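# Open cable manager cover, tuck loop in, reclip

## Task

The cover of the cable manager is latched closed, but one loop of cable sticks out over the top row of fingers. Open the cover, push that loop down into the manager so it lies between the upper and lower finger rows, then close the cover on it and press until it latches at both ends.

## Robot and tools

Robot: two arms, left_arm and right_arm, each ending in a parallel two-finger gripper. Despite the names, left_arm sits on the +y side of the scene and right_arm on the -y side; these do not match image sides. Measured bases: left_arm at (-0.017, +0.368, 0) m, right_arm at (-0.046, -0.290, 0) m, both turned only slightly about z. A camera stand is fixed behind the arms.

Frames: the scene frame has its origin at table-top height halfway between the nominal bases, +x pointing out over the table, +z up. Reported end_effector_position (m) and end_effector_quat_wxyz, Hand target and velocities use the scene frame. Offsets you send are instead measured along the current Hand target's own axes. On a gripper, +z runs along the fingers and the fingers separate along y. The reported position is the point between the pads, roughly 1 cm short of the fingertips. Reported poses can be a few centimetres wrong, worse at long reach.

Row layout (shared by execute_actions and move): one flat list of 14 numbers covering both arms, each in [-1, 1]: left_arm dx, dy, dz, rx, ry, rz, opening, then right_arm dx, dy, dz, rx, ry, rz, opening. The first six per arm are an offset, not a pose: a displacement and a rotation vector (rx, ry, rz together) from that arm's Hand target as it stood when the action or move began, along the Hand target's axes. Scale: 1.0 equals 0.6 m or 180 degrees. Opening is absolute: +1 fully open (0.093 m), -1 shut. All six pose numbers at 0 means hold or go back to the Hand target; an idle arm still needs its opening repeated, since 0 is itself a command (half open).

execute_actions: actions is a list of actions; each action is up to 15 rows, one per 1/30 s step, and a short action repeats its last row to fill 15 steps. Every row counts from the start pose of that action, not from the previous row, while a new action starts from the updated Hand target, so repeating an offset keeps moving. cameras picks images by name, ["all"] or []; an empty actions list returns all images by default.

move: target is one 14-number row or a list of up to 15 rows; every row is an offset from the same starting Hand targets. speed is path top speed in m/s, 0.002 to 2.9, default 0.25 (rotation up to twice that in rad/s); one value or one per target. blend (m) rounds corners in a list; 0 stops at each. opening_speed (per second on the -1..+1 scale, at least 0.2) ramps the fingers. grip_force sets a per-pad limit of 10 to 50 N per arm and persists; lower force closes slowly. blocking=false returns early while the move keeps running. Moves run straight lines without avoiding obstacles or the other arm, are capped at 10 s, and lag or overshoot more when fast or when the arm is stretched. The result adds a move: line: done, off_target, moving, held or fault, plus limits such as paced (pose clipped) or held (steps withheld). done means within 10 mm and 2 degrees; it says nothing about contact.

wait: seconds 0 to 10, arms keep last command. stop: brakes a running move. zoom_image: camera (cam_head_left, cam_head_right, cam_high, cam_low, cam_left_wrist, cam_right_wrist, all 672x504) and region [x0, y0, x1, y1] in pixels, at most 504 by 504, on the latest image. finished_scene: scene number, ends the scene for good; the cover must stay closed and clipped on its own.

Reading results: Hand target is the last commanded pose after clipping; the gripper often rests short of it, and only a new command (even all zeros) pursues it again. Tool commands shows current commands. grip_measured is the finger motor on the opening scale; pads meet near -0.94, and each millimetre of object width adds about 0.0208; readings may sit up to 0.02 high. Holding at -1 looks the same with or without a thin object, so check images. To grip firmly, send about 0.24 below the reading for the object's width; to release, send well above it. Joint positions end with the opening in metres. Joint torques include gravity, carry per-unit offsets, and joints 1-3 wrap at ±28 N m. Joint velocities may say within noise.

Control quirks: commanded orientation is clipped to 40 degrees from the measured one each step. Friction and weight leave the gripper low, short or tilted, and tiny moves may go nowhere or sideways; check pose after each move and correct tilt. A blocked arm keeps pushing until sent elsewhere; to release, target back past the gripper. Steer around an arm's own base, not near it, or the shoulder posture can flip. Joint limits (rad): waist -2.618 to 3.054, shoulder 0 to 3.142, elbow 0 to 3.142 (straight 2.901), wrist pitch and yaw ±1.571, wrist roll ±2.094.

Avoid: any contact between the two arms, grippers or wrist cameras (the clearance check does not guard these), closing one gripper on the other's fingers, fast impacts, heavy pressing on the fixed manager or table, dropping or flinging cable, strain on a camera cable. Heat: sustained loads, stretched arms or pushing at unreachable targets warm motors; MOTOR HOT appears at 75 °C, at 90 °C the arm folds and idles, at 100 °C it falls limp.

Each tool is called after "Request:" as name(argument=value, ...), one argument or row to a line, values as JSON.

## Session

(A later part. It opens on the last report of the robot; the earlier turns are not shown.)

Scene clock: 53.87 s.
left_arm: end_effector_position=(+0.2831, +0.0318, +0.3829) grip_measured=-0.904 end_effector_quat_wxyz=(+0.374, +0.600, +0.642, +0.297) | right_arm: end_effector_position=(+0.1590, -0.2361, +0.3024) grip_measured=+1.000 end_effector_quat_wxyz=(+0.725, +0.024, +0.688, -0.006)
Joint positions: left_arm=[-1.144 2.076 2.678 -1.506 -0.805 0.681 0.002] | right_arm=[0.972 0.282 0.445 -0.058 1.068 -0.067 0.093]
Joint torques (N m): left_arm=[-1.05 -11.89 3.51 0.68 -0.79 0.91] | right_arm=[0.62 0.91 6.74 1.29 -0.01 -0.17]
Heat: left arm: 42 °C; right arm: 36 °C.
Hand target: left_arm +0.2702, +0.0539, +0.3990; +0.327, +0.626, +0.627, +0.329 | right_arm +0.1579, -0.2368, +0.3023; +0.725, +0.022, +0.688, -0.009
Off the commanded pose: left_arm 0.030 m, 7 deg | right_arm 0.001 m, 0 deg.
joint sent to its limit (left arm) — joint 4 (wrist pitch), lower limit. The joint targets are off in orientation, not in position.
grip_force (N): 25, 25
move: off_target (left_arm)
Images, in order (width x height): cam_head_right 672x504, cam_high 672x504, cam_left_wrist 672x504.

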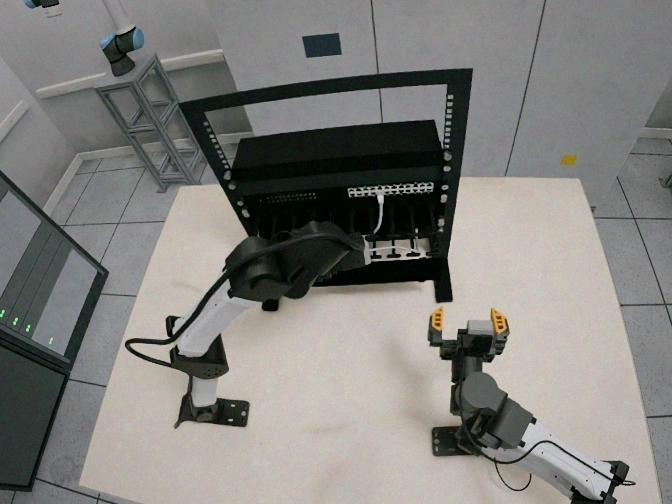

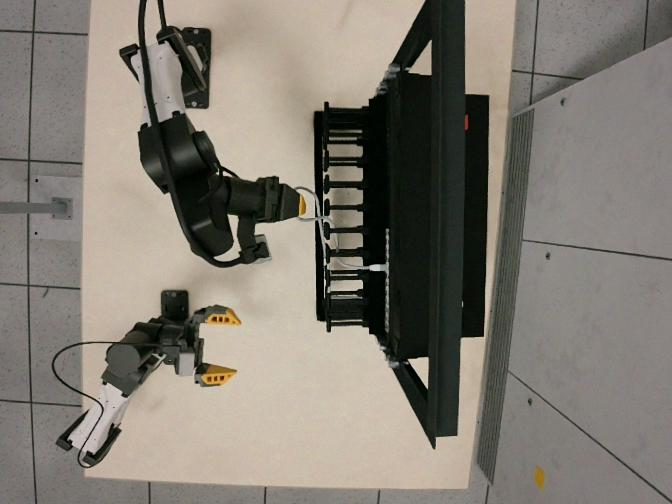

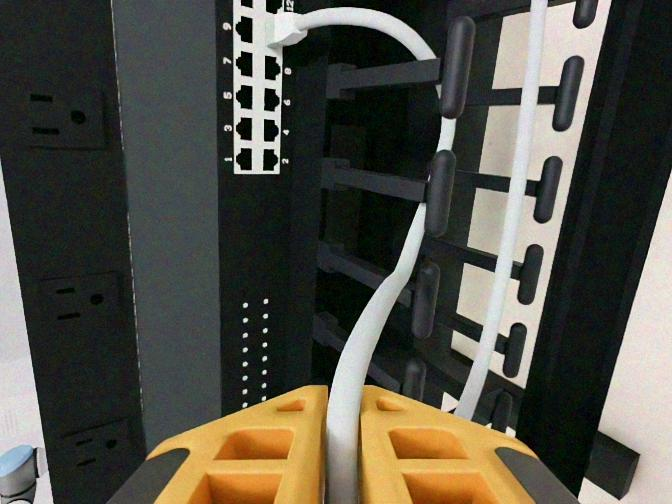

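Request:
move(
  target=[0.0,-0.164,0.114,-0.194,0,0,-1,0,0,0,0,0,0,1],
  speed=0.15,
  cameras=["cam_left_wrist","cam_high","cam_head_right"],
)

Scene clock: 57.47 s.
left_arm: end_effector_position=(+0.2703, +0.0543, +0.2822) grip_measured=-0.904 end_effector_quat_wxyz=(+0.501, +0.498, +0.503, +0.498) | right_arm: end_effector_position=(+0.1590, -0.2361, +0.3024) grip_measured=+1.000 end_effector_quat_wxyz=(+0.725, +0.024, +0.688, -0.006)
Joint positions: left_arm=[-1.238 1.601 0.975 0.622 -1.212 1.56 0.002] | right_arm=[0.972 0.282 0.445 -0.058 1.068 -0.067 0.093]
Joint torques (N m): left_arm=[0.02 -5.19 4.62 1.76 -0.09 0.14] | right_arm=[0.69 0.77 6.72 1.3 -0.03 -0.16]
Heat: left arm: 43 °C; right arm: 36 °C.
Hand target: left_arm +0.2703, +0.0541, +0.2792; +0.500, +0.499, +0.499, +0.502 | right_arm +0.1579, -0.2368, +0.3023; +0.725, +0.022, +0.688, -0.009
Off the commanded pose: left_arm 0.003 m, 1 deg | right_arm 0.001 m, 0 deg.
grip_force (N): 25, 25
move: done
Images, in order (width x height): cam_head_right 672x504, cam_high 672x504, cam_left_wrist 672x504.

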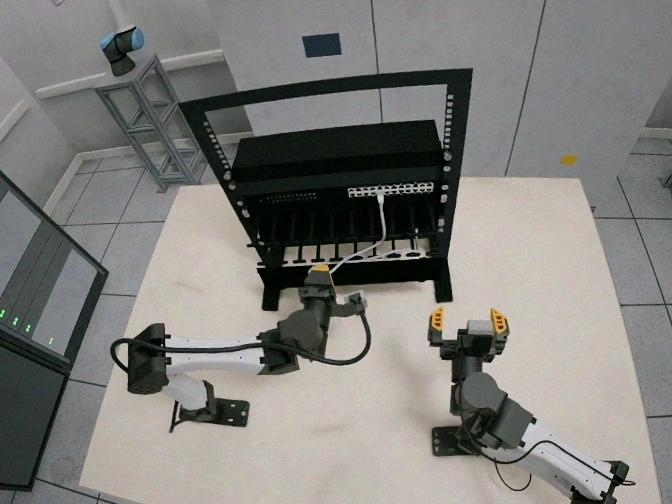

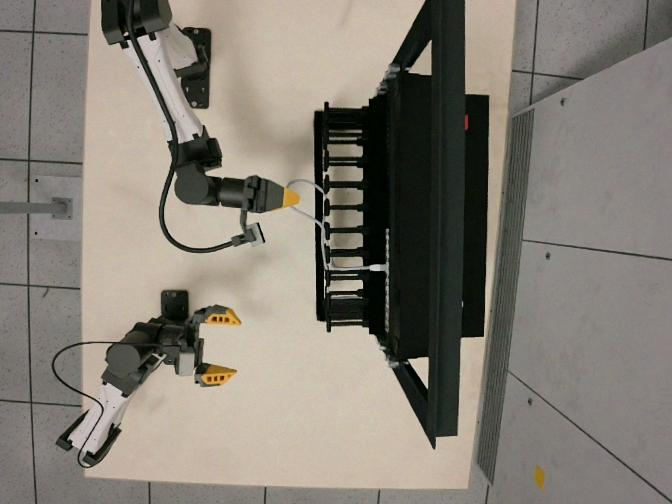

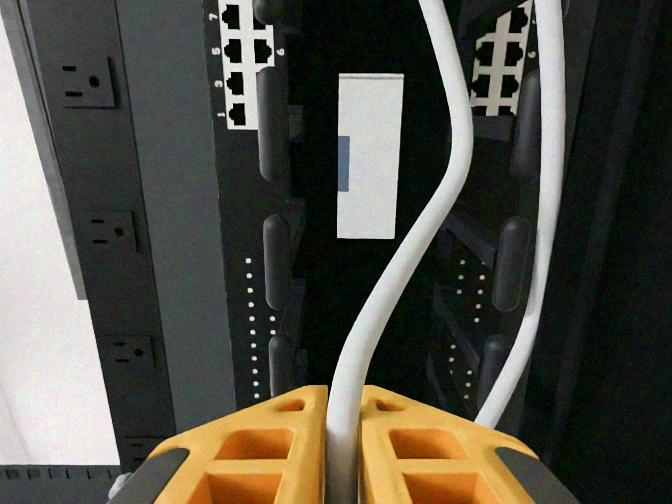

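Request:
zoom_image(
  camera="cam_head_right",
  region=[240, 170, 460, 300],
)

Request:
zoom_image(
  camera="cam_left_wrist",
  region=[300, 0, 672, 504],
)

Scaled by 2.291 from the camera's 672x504 image, which has a finer 960x720 frame.

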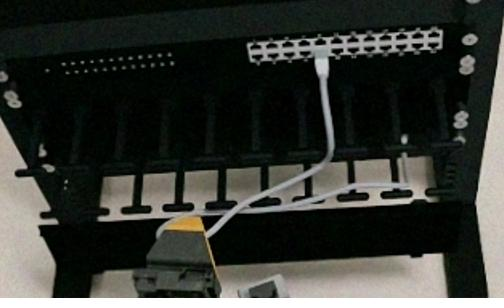

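Scaled by 1.000.

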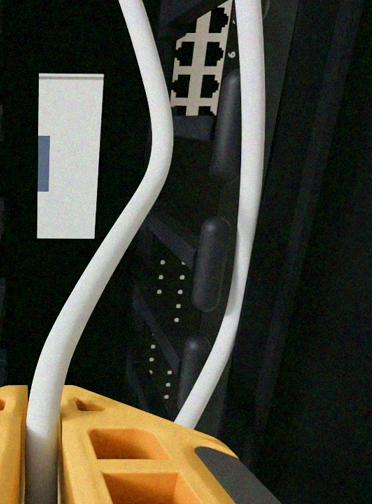

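Request:
move(
  target=[0.117,0.01,0.0,0,0,0,-1,0,0,0,0,0,0,1],
  speed=0.15,
  cameras=["cam_left_wrist","cam_high","cam_head_right"],
)

Request:
zoom_image(
  camera="cam_head_right",
  region=[240, 170, 460, 300],
)

Scene clock: 59.70 s.
left_arm: end_effector_position=(+0.2695, +0.1113, +0.2831) grip_measured=-0.904 end_effector_quat_wxyz=(+0.512, +0.506, +0.493, +0.488) | right_arm: end_effector_position=(+0.1590, -0.2361, +0.3024) grip_measured=+1.000 end_effector_quat_wxyz=(+0.725, +0.024, +0.688, -0.006)
Joint positions: left_arm=[-1.159 1.368 0.767 0.602 -1.094 1.56 0.002] | right_arm=[0.972 0.282 0.445 -0.058 1.068 -0.067 0.093]
Joint torques (N m): left_arm=[1.21 -6.17 4.52 1.6 -0.32 0.18] | right_arm=[0.64 0.81 6.79 1.3 -0.03 -0.15]
Heat: left arm: 43 °C; right arm: 37 °C.
Hand target: left_arm +0.2701, +0.1242, +0.2852; +0.500, +0.500, +0.499, +0.502 | right_arm +0.1579, -0.2368, +0.3023; +0.725, +0.022, +0.688, -0.009
Off the commanded pose: left_arm 0.013 m, 2 deg | right_arm 0.001 m, 0 deg.
grip_force (N): 25, 25
move: off_target (left_arm)
Images, in order (width x height): cam_head_right 672x504, cam_high 672x504, cam_left_wrist 672x504.

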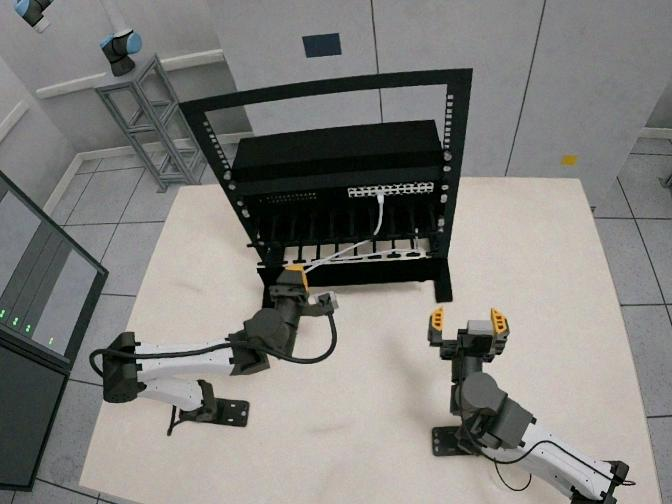

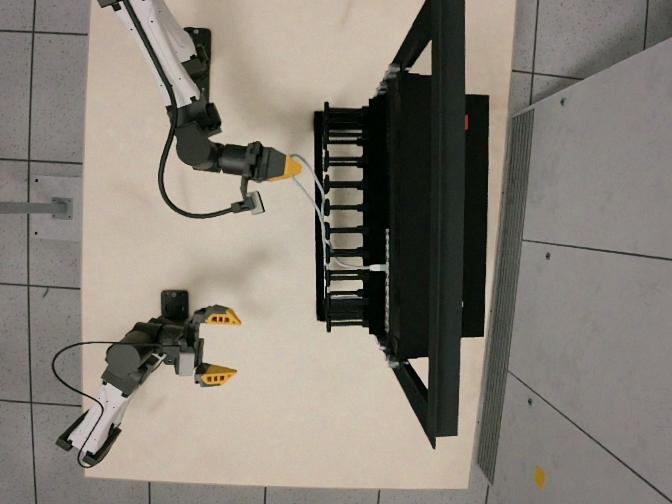

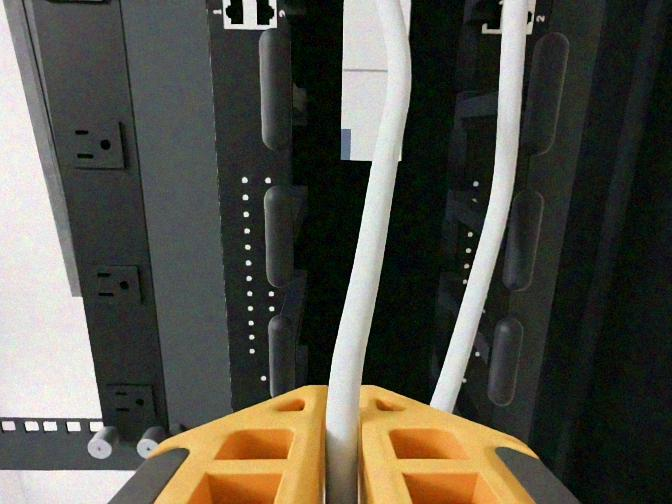

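Scaled by 2.291 from the camera's 672x504 image, which has a finer 960x720 frame.

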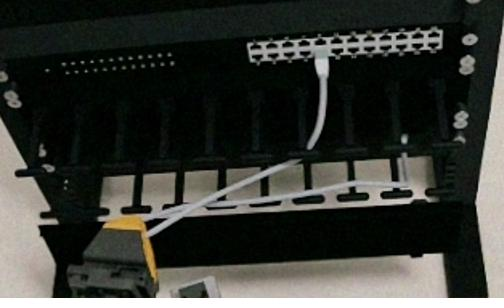

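Request:
move(
  target=[
    [0,-0.012,0.145,0,0,0,-1,0,0,0,0,0,0,1],
    [0.05,-0.012,0.145,0,0,0,-1,0,0,0,0,0,0,1],
  ],
  speed=0.12,
  cameras=["cam_left_wrist","cam_high"],
)

Request:
zoom_image(
  camera="cam_high",
  region=[260, 90, 420, 350],
)

Scene clock: 61.97 s.
left_arm: end_effector_position=(+0.3563, +0.1358, +0.2678) grip_measured=-0.904 end_effector_quat_wxyz=(+0.505, +0.520, +0.489, +0.485) | right_arm: end_effector_position=(+0.1590, -0.2361, +0.3024) grip_measured=+1.000 end_effector_quat_wxyz=(+0.725, +0.024, +0.688, -0.006)
Joint positions: left_arm=[-0.858 1.492 0.829 0.635 -0.779 1.561 0.002] | right_arm=[0.972 0.282 0.445 -0.058 1.068 -0.067 0.093]
Joint torques (N m): left_arm=[2.13 -7.9 4.92 1.89 -0.37 0.17] | right_arm=[0.69 0.79 6.76 1.28 -0.03 -0.18]
Heat: left arm: 42 °C; right arm: 37 °C.
Hand target: left_arm +0.3571, +0.1544, +0.2785; +0.500, +0.499, +0.499, +0.502 | right_arm +0.1579, -0.2368, +0.3023; +0.725, +0.022, +0.688, -0.009
Off the commanded pose: left_arm 0.021 m, 3 deg | right_arm 0.001 m, 0 deg.
grip_force (N): 25, 25
move: off_target (left_arm)
Images, in order (width x height): cam_high 672x504, cam_left_wrist 672x504.

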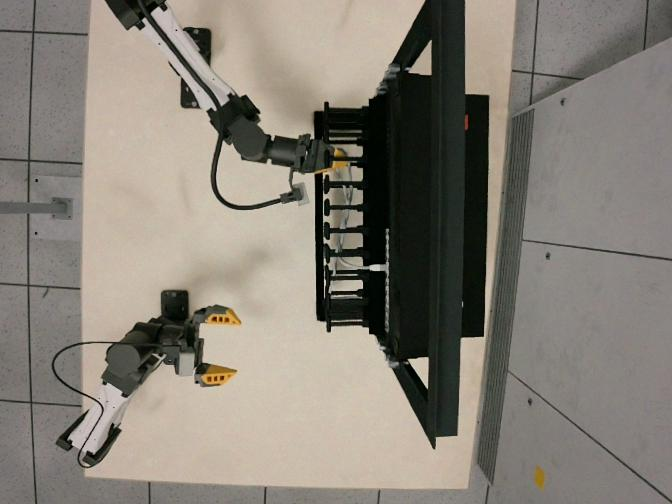

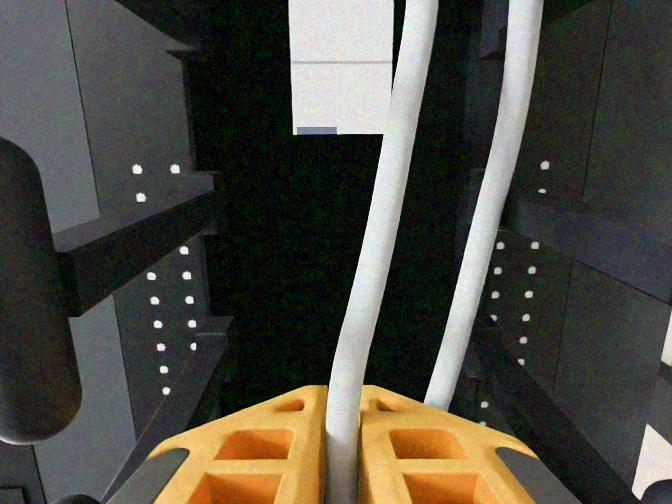

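Scaled by 1.938 from the camera's 672x504 image, which has a finer 960x720 frame.

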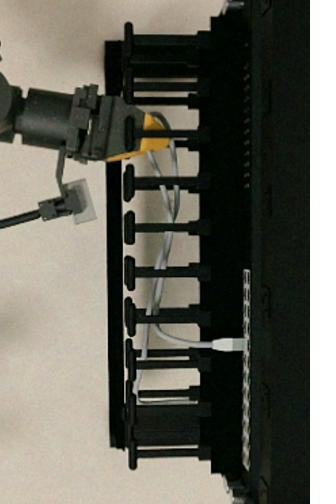

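Request:
move(
  target=[
    [-0.02,-0.003,0,0,0,0,-0.7,0,0,0,0,0,0,1],
    [-0.02,-0.003,-0.19,0,0,0,-0.7,0,0,0,0,0,0,1],
  ],
  speed=0.1,
  cameras=["cam_left_wrist","cam_high","cam_head_right"],
)

Request:
zoom_image(
  camera="cam_high",
  region=[260, 90, 420, 350],
)

Request:
zoom_image(
  camera="cam_head_right",
  region=[240, 170, 460, 300],
)

Scene clock: 64.97 s.
left_arm: end_effector_position=(+0.2458, +0.1370, +0.2738) grip_measured=-0.701 end_effector_quat_wxyz=(+0.502, +0.503, +0.498, +0.497) | right_arm: end_effector_position=(+0.1590, -0.2361, +0.3024) grip_measured=+1.000 end_effector_quat_wxyz=(+0.725, +0.024, +0.688, -0.006)
Joint positions: left_arm=[-1.21 1.256 0.652 0.599 -1.173 1.566 0.012] | right_arm=[0.972 0.282 0.445 -0.058 1.068 -0.067 0.093]
Joint torques (N m): left_arm=[-0.2 -4.81 4.81 1.62 -0.23 0.11] | right_arm=[0.64 0.81 6.79 1.29 -0.02 -0.17]
Heat: left arm: 42 °C; right arm: 37 °C.
Hand target: left_arm +0.2432, +0.1423, +0.2763; +0.500, +0.499, +0.499, +0.502 | right_arm +0.1579, -0.2368, +0.3023; +0.725, +0.022, +0.688, -0.009
Off the commanded pose: left_arm 0.006 m, 1 deg | right_arm 0.001 m, 0 deg.
grip_force (N): 25, 25
move: done
Images, in order (width x height): cam_head_right 672x504, cam_high 672x504, cam_left_wrist 672x504.

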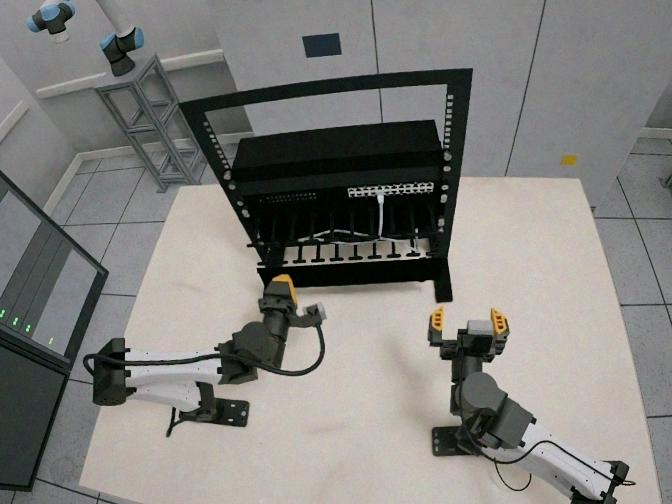

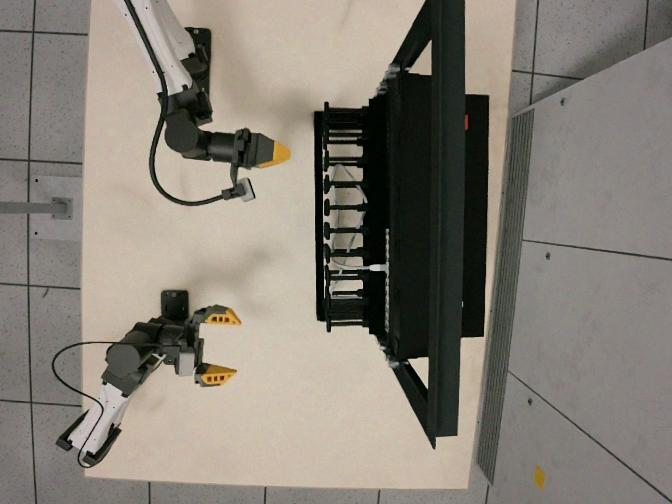

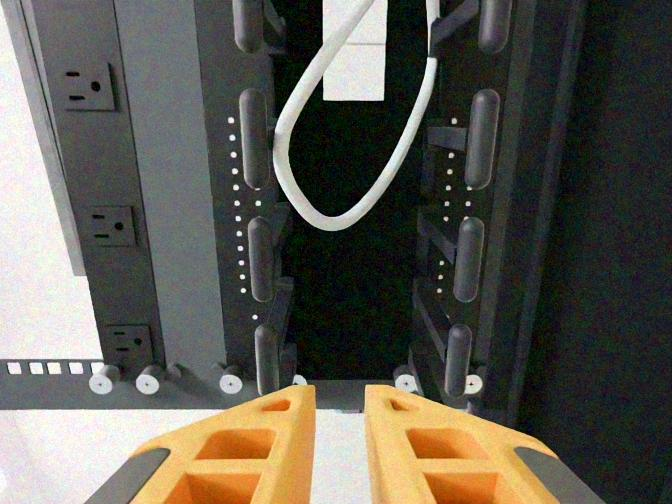

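Scaled by 1.938 from the camera's 672x504 image, which has a finer 960x720 frame.

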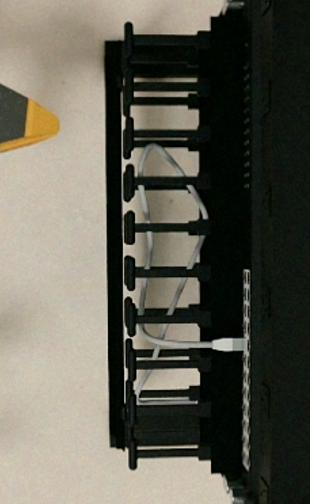

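Scaled by 2.291 from the camera's 672x504 image, which has a finer 960x720 frame.

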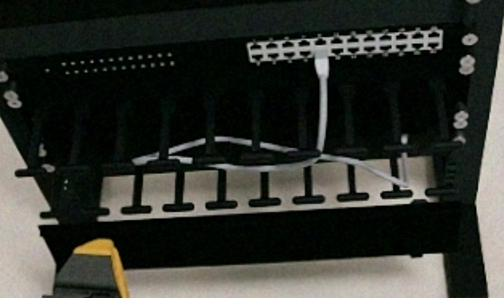

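Request:
zoom_image(
  camera="cam_left_wrist",
  region=[220, 0, 520, 250],
)

Request:
zoom_image(
  camera="cam_high",
  region=[310, 140, 400, 310],
)

Scaled by 1.680 from the camera's 672x504 image, which has a finer 960x720 frame.

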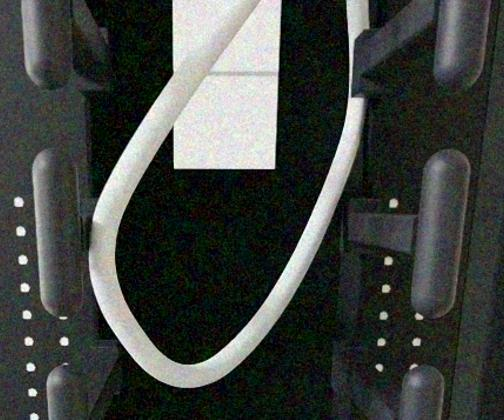

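Scaled by 2.965 from the camera's 672x504 image, which has a finer 960x720 frame.

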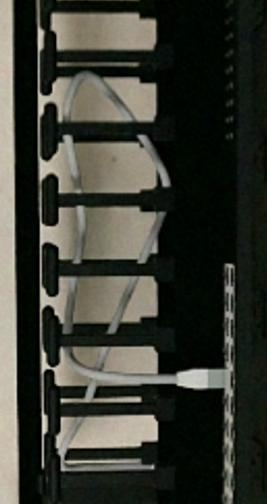

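Request:
move(
  target=[0.092,0.04,-0.105,0,0,-0.5,-1,0.222,-0.066,0.22,-0.32,0.018,0.0025,-1],
  speed=0.2,
  grip_force=40,
  cameras=["cam_right_wrist","cam_high","cam_head_right"],
)

Scene clock: 72.17 s.
left_arm: end_effector_position=(+0.1812, +0.1947, +0.2932) grip_measured=-0.992 end_effector_quat_wxyz=(+0.707, +0.021, +0.706, +0.017) | right_arm: end_effector_position=(+0.2913, -0.2760, +0.1685) grip_measured=-0.985 end_effector_quat_wxyz=(+0.617, -0.316, +0.637, +0.337)
Joint positions: left_arm=[-1.43 0.868 0.539 0.336 -1.395 0.06 0] | right_arm=[-0.529 1.657 0.504 1.066 -1.433 -0.047 0]
Joint velocities: left_arm=[-0.046 0.017 0.002 -0.022 -0.051 -0.081 0] | right_arm=[within noise]
Joint torques (N m): left_arm=[-0.28 -1.44 6.42 1.4 -0.17 -0.19] | right_arm=[-0.84 -6.06 7.06 1.44 -0.24 0]
Heat: left arm: 41 °C; right arm: 37 °C.
Hand target: left_arm +0.1800, +0.1972, +0.3001; +0.708, +0.000, +0.706, +0.001 | right_arm +0.2948, -0.2800, +0.1754; +0.627, -0.327, +0.627, +0.327
Off the commanded pose: left_arm 0.008 m, 3 deg | right_arm 0.009 m, 2 deg.
grip_force (N): 40, 40
move: off_target (left_arm)
Images, in order (width x height): cam_head_right 672x504, cam_high 672x504, cam_right_wrist 672x504.

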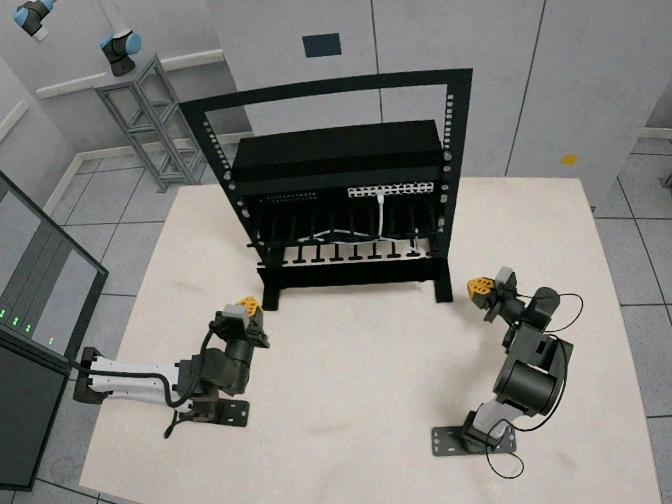

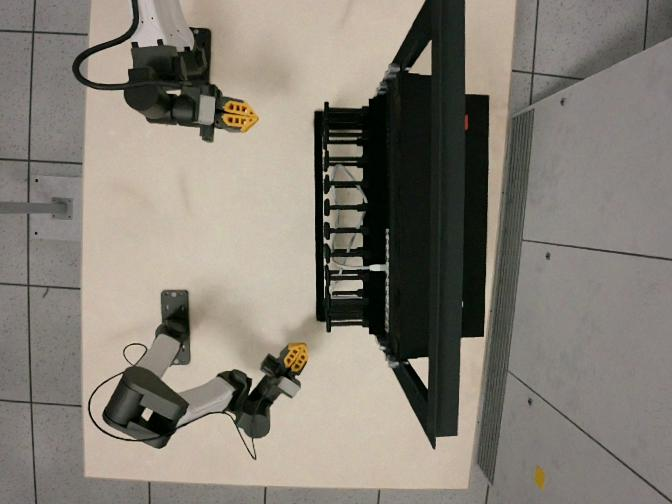

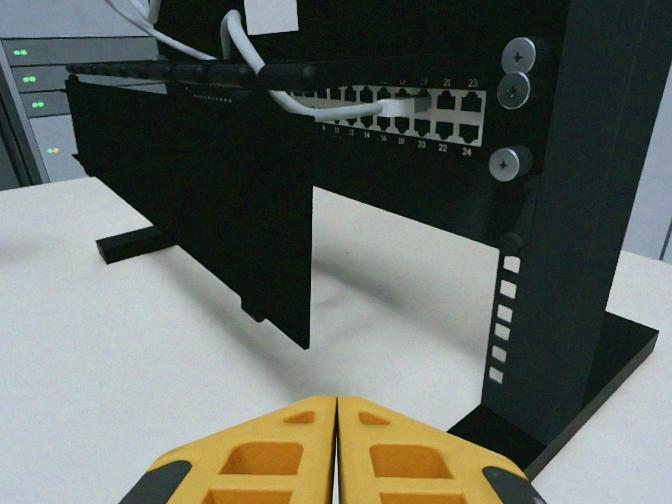

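Request:
move(
  target=[
    [0,0,0,0,0,0,-1,0,-0.025,0,0,0,0,-1],
    [0,0,0,0,0,0,-1,0,-0.025,0.223,0,0,0,-1],
  ],
  speed=0.13,
  cameras=["cam_right_wrist","cam_high","cam_head_right","cam_low"],
)

Scene clock: 75.23 s.
left_arm: end_effector_position=(+0.1812, +0.1947, +0.2931) grip_measured=-0.992 end_effector_quat_wxyz=(+0.707, +0.021, +0.706, +0.017) | right_arm: end_effector_position=(+0.3781, -0.1815, +0.1676) grip_measured=-0.985 end_effector_quat_wxyz=(+0.618, -0.323, +0.636, +0.331)
Joint positions: left_arm=[-1.43 0.868 0.539 0.336 -1.395 0.06 0] | right_arm=[-0.144 1.855 0.737 1.083 -1.049 -0.008 0]
Joint torques (N m): left_arm=[-0.43 -1.51 6.5 1.49 -0.18 -0.17] | right_arm=[0.61 -8.23 7.64 1.54 -0.02 0.02]
Heat: left arm: 41 °C; right arm: 37 °C.
Hand target: left_arm +0.1801, +0.1973, +0.3000; +0.709, +0.000, +0.705, +0.001 | right_arm +0.3837, -0.1790, +0.1753; +0.627, -0.327, +0.627, +0.327
Off the commanded pose: left_arm 0.008 m, 3 deg | right_arm 0.010 m, 2 deg.
grip_force (N): 40, 40
move: off_target (left_arm)
Images, in order (width x height): cam_head_right 672x504, cam_high 672x504, cam_low 672x504, cam_right_wrist 672x504.

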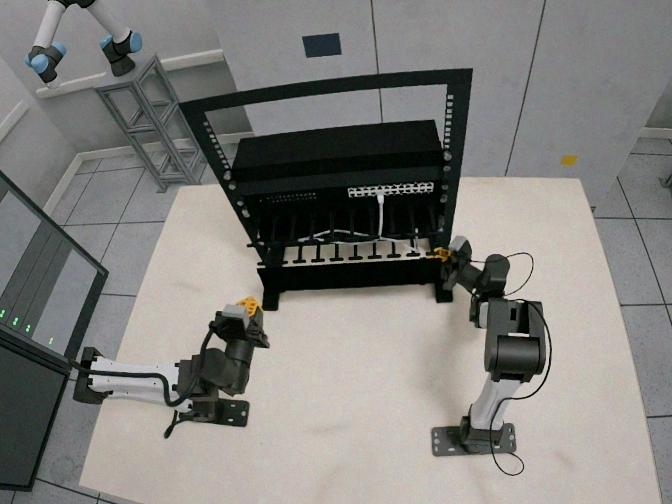

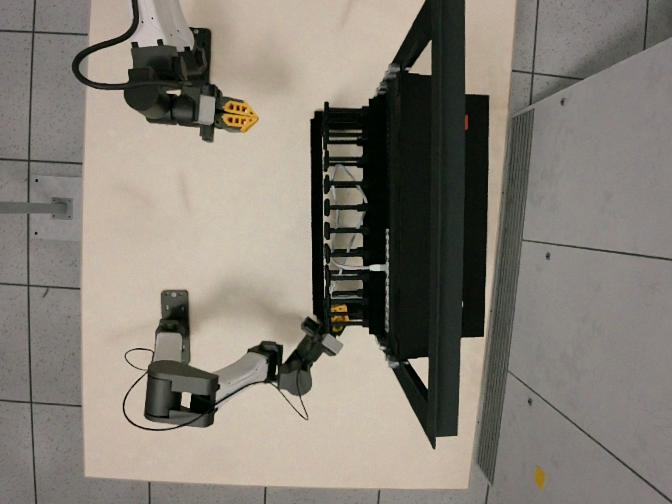

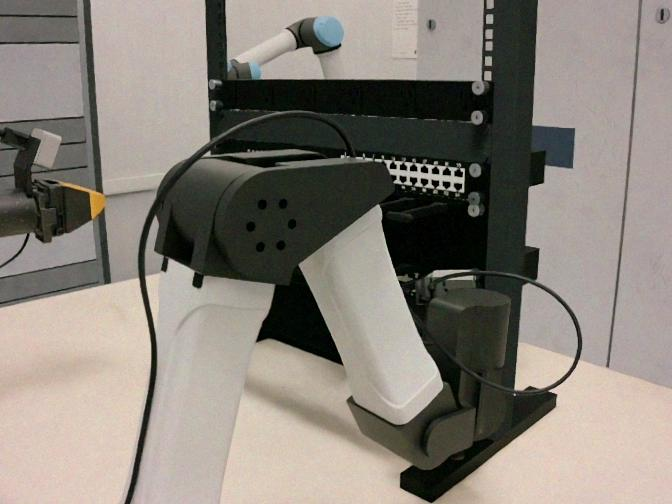

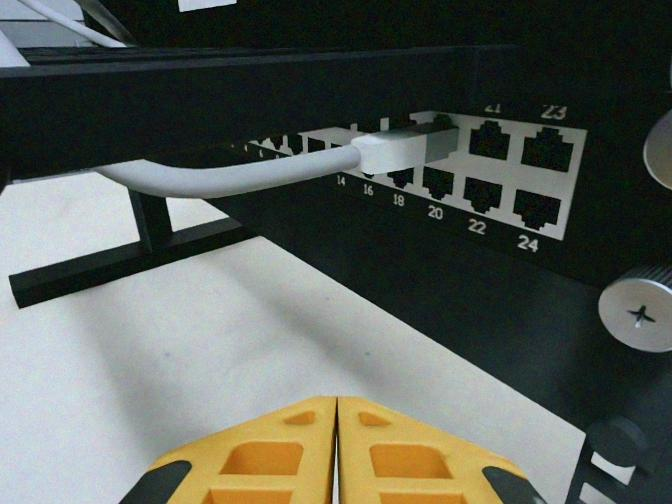

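Request:
move(
  target=[
    [0,0,0,0,0,0,-1,-0.003,0.078,-0.0425,0,0,0,-1],
    [0,0,0,0,0,0,-1,-0.031,0.116,-0.069,0,0,0,-1],
    [0,0,0,0,0,0,-1,-0.091,0.137,-0.084,0,0,0,-1],
    [0,0,0,0,0,0,-1,-0.154,0.137,-0.084,0,0,0,-1],
    [0,0,0,0,0,0,-1,-0.189,0.1135,-0.067,0,0,0,-1],
  ],
  speed=0.1,
  blend=[0.01,0.01,0.01,0.01,0],
  cameras=["cam_right_wrist","cam_left_wrist","cam_high","cam_head_right"],
)

Scene clock: 78.67 s.
left_arm: end_effector_position=(+0.1812, +0.1947, +0.2931) grip_measured=-0.992 end_effector_quat_wxyz=(+0.707, +0.021, +0.706, +0.017) | right_arm: end_effector_position=(+0.3021, -0.1747, +0.2796) grip_measured=-0.985 end_effector_quat_wxyz=(+0.621, -0.318, +0.636, +0.331)
Joint positions: left_arm=[-1.43 0.868 0.539 0.336 -1.395 0.06 0] | right_arm=[-0.142 1.261 0.689 0.553 -1.041 0.01 0]
Joint torques (N m): left_arm=[-0.32 -1.58 6.41 1.52 -0.18 -0.15] | right_arm=[0.43 -4.52 9.91 1.35 -0.12 -0.18]
Heat: left arm: 41 °C; right arm: 38 °C.
Hand target: left_arm +0.1801, +0.1973, +0.3000; +0.709, +0.000, +0.705, +0.001 | right_arm +0.3049, -0.1729, +0.2887; +0.627, -0.327, +0.627, +0.327
Off the commanded pose: left_arm 0.007 m, 3 deg | right_arm 0.010 m, 2 deg.
grip_force (N): 40, 40
move: off_target (left_arm)
Images, in order (width x height): cam_head_right 672x504, cam_high 672x504, cam_left_wrist 672x504, cam_right_wrist 672x504.

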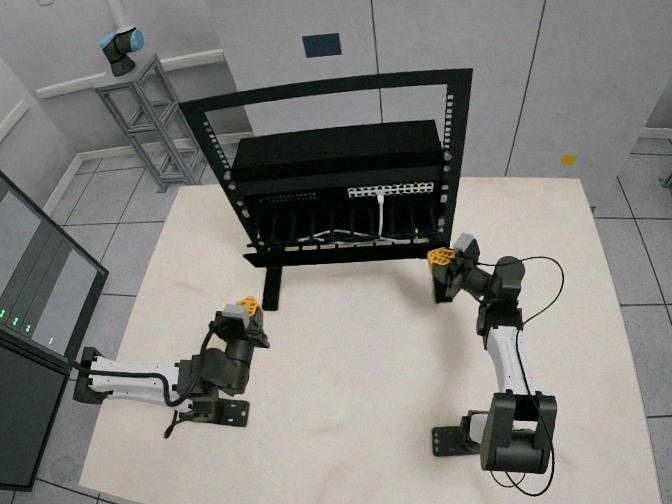

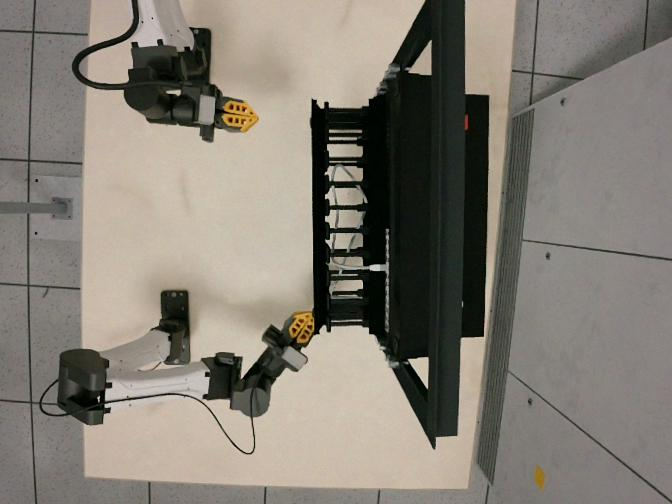

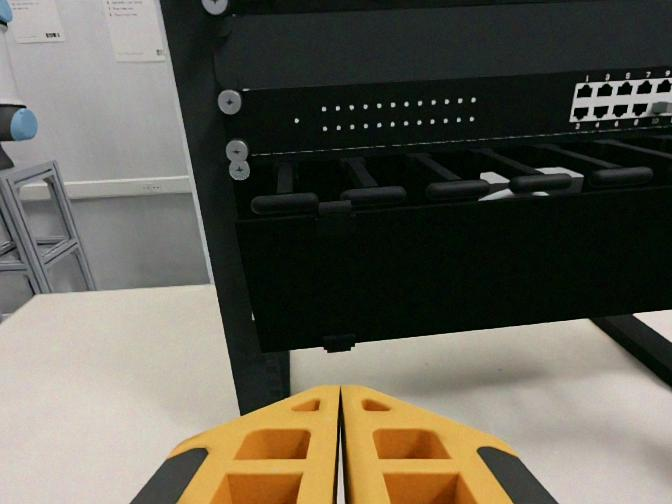

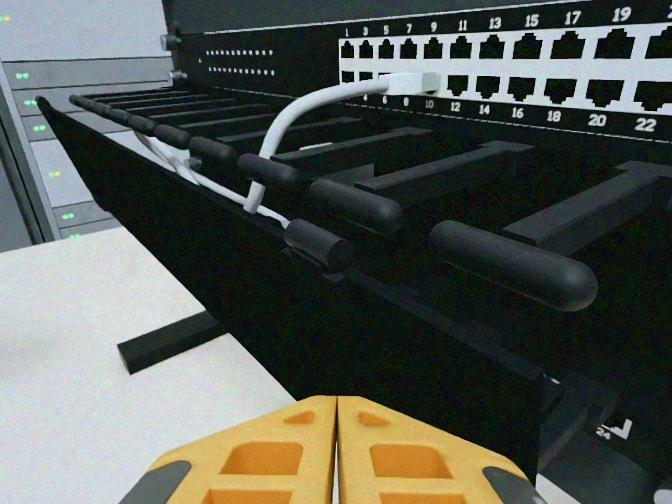

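Request:
move(
  target=[
    [-0.008,0,0.19,0,0,0,-1,0,0,0,0,0,0,-1],
    [-0.008,0,0.275,0,0,0,-1,0,0,0,0,0,0,-1],
  ],
  speed=0.09,
  grip_force=50,
  cameras=["cam_left_wrist","cam_high","cam_right_wrist"],
)

Scene clock: 81.97 s.
left_arm: end_effector_position=(+0.3044, +0.2027, +0.2820) grip_measured=-0.992 end_effector_quat_wxyz=(+0.691, +0.023, +0.722, +0.035) | right_arm: end_effector_position=(+0.3021, -0.1747, +0.2794) grip_measured=-0.985 end_effector_quat_wxyz=(+0.620, -0.318, +0.636, +0.332)
Joint positions: left_arm=[-0.862 1.134 0.659 0.409 -0.852 0.032 0] | right_arm=[-0.142 1.261 0.689 0.552 -1.041 0.01 0]
Joint torques (N m): left_arm=[8.54 4.78 12.36 2.5 1.05 -0.13] | right_arm=[0.39 -4.55 9.94 1.37 -0.1 -0.18]
Heat: left arm: 42 °C; right arm: 37 °C.
Hand target: left_arm +0.3451, +0.1976, +0.3057; +0.709, +0.000, +0.705, +0.001 | right_arm +0.3049, -0.1729, +0.2887; +0.627, -0.327, +0.627, +0.327
Off the commanded pose: left_arm 0.047 m, 5 deg | right_arm 0.010 m, 2 deg.
move: off_target (left_arm)
Images, in order (width x height): cam_high 672x504, cam_left_wrist 672x504, cam_right_wrist 672x504.

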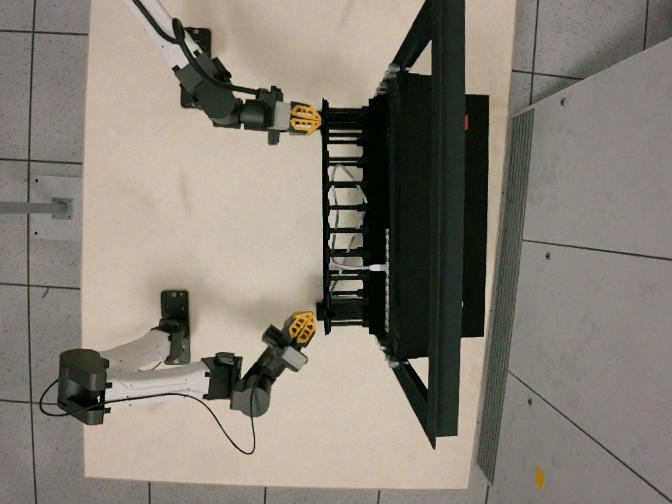

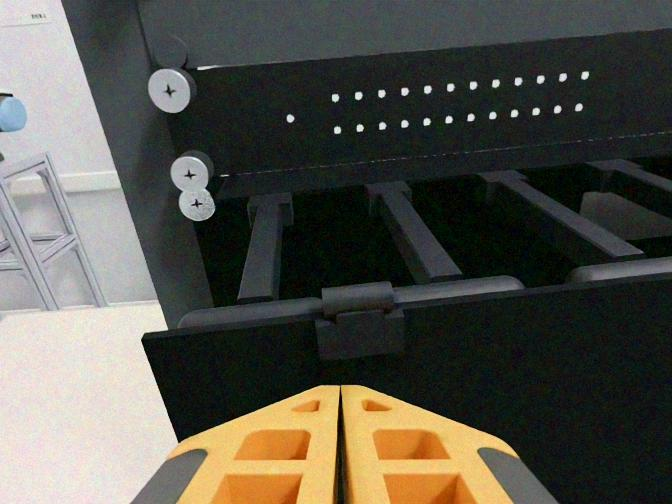

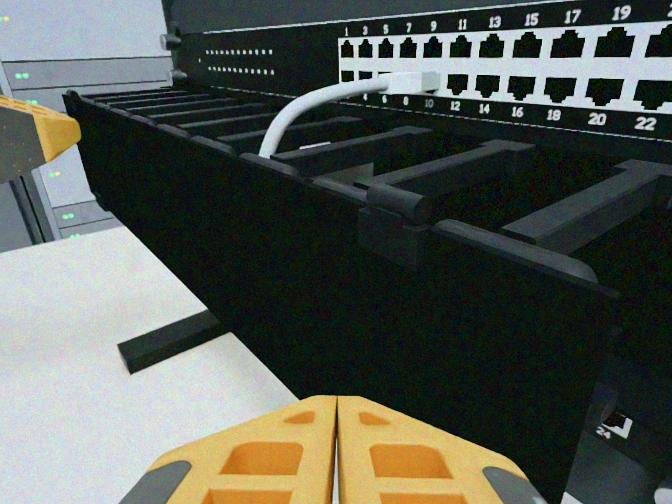

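Request:
move(
  target=[
    [0,0,-0.03,0,0,0,-1,0,0,-0.06,0,0,0,-1],
    [0,0,-0.03,0,0,0,-1,-0.038,0.083,-0.042,0.306,0,0,-1],
    [0,0,-0.03,0,0,0,-1,-0.038,0.015,0.006,0.306,0,0,-1],
    [0,0,-0.03,0,0,0,-1,-0.038,-0.054,0.054,0.306,0,0,-1],
  ],
  speed=[0.2,0.2,0.1,0.09],
  cameras=["cam_left_wrist","cam_high","cam_right_wrist"],
)

Scene clock: 88.53 s.
left_arm: end_effector_position=(+0.3037, +0.2026, +0.2824) grip_measured=-0.992 end_effector_quat_wxyz=(+0.691, +0.023, +0.722, +0.035) | right_arm: end_effector_position=(+0.3239, -0.1685, +0.2857) grip_measured=-0.985 end_effector_quat_wxyz=(+0.683, -0.006, +0.730, -0.020)
Joint positions: left_arm=[-0.865 1.131 0.659 0.407 -0.854 0.032 0] | right_arm=[0.5 1.173 0.717 0.376 0.575 0.005 0]
Joint torques (N m): left_arm=[5.03 1.77 10.86 2.37 0.64 -0.16] | right_arm=[-4.36 1.74 14.32 2.3 -0.67 -0.15]
Motor temperatures (°C): left_arm=[28 39 47 35 28 28 28] | right_arm=[29 30 36 38 30 30 28]
Heat: left arm: 47 °C; right arm: 38 °C.
Hand target: left_arm +0.3271, +0.1975, +0.3057; +0.709, +0.000, +0.705, +0.001 | right_arm +0.3500, -0.1648, +0.3114; +0.707, +0.000, +0.707, +0.000
Off the commanded pose: left_arm 0.033 m, 5 deg | right_arm 0.037 m, 5 deg.
move: off_target (left_arm, right_arm)
Images, in order (width x height): cam_high 672x504, cam_left_wrist 672x504, cam_right_wrist 672x504.

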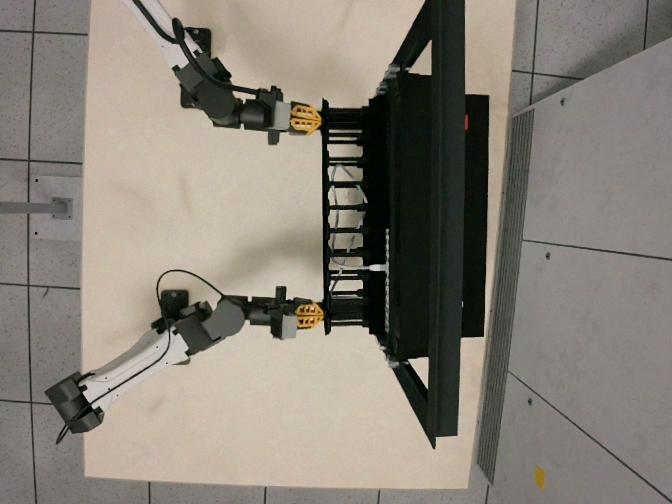

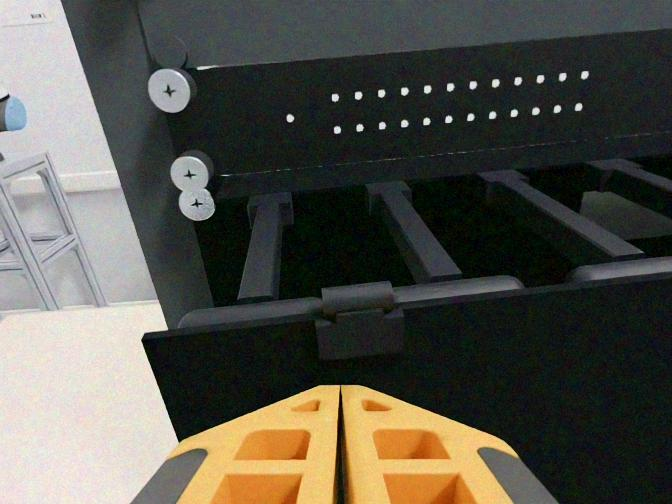

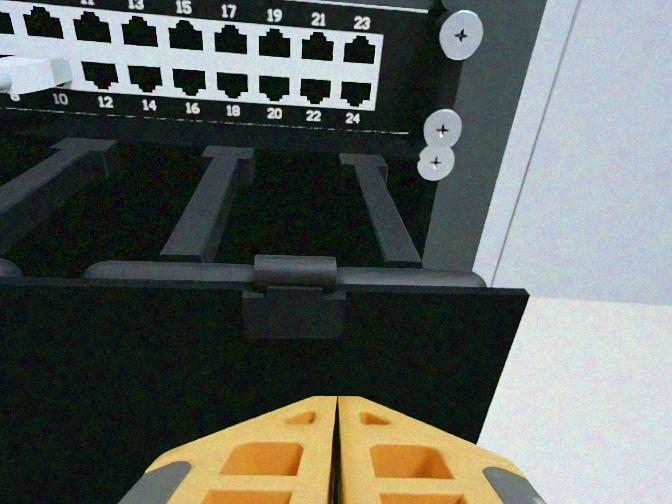

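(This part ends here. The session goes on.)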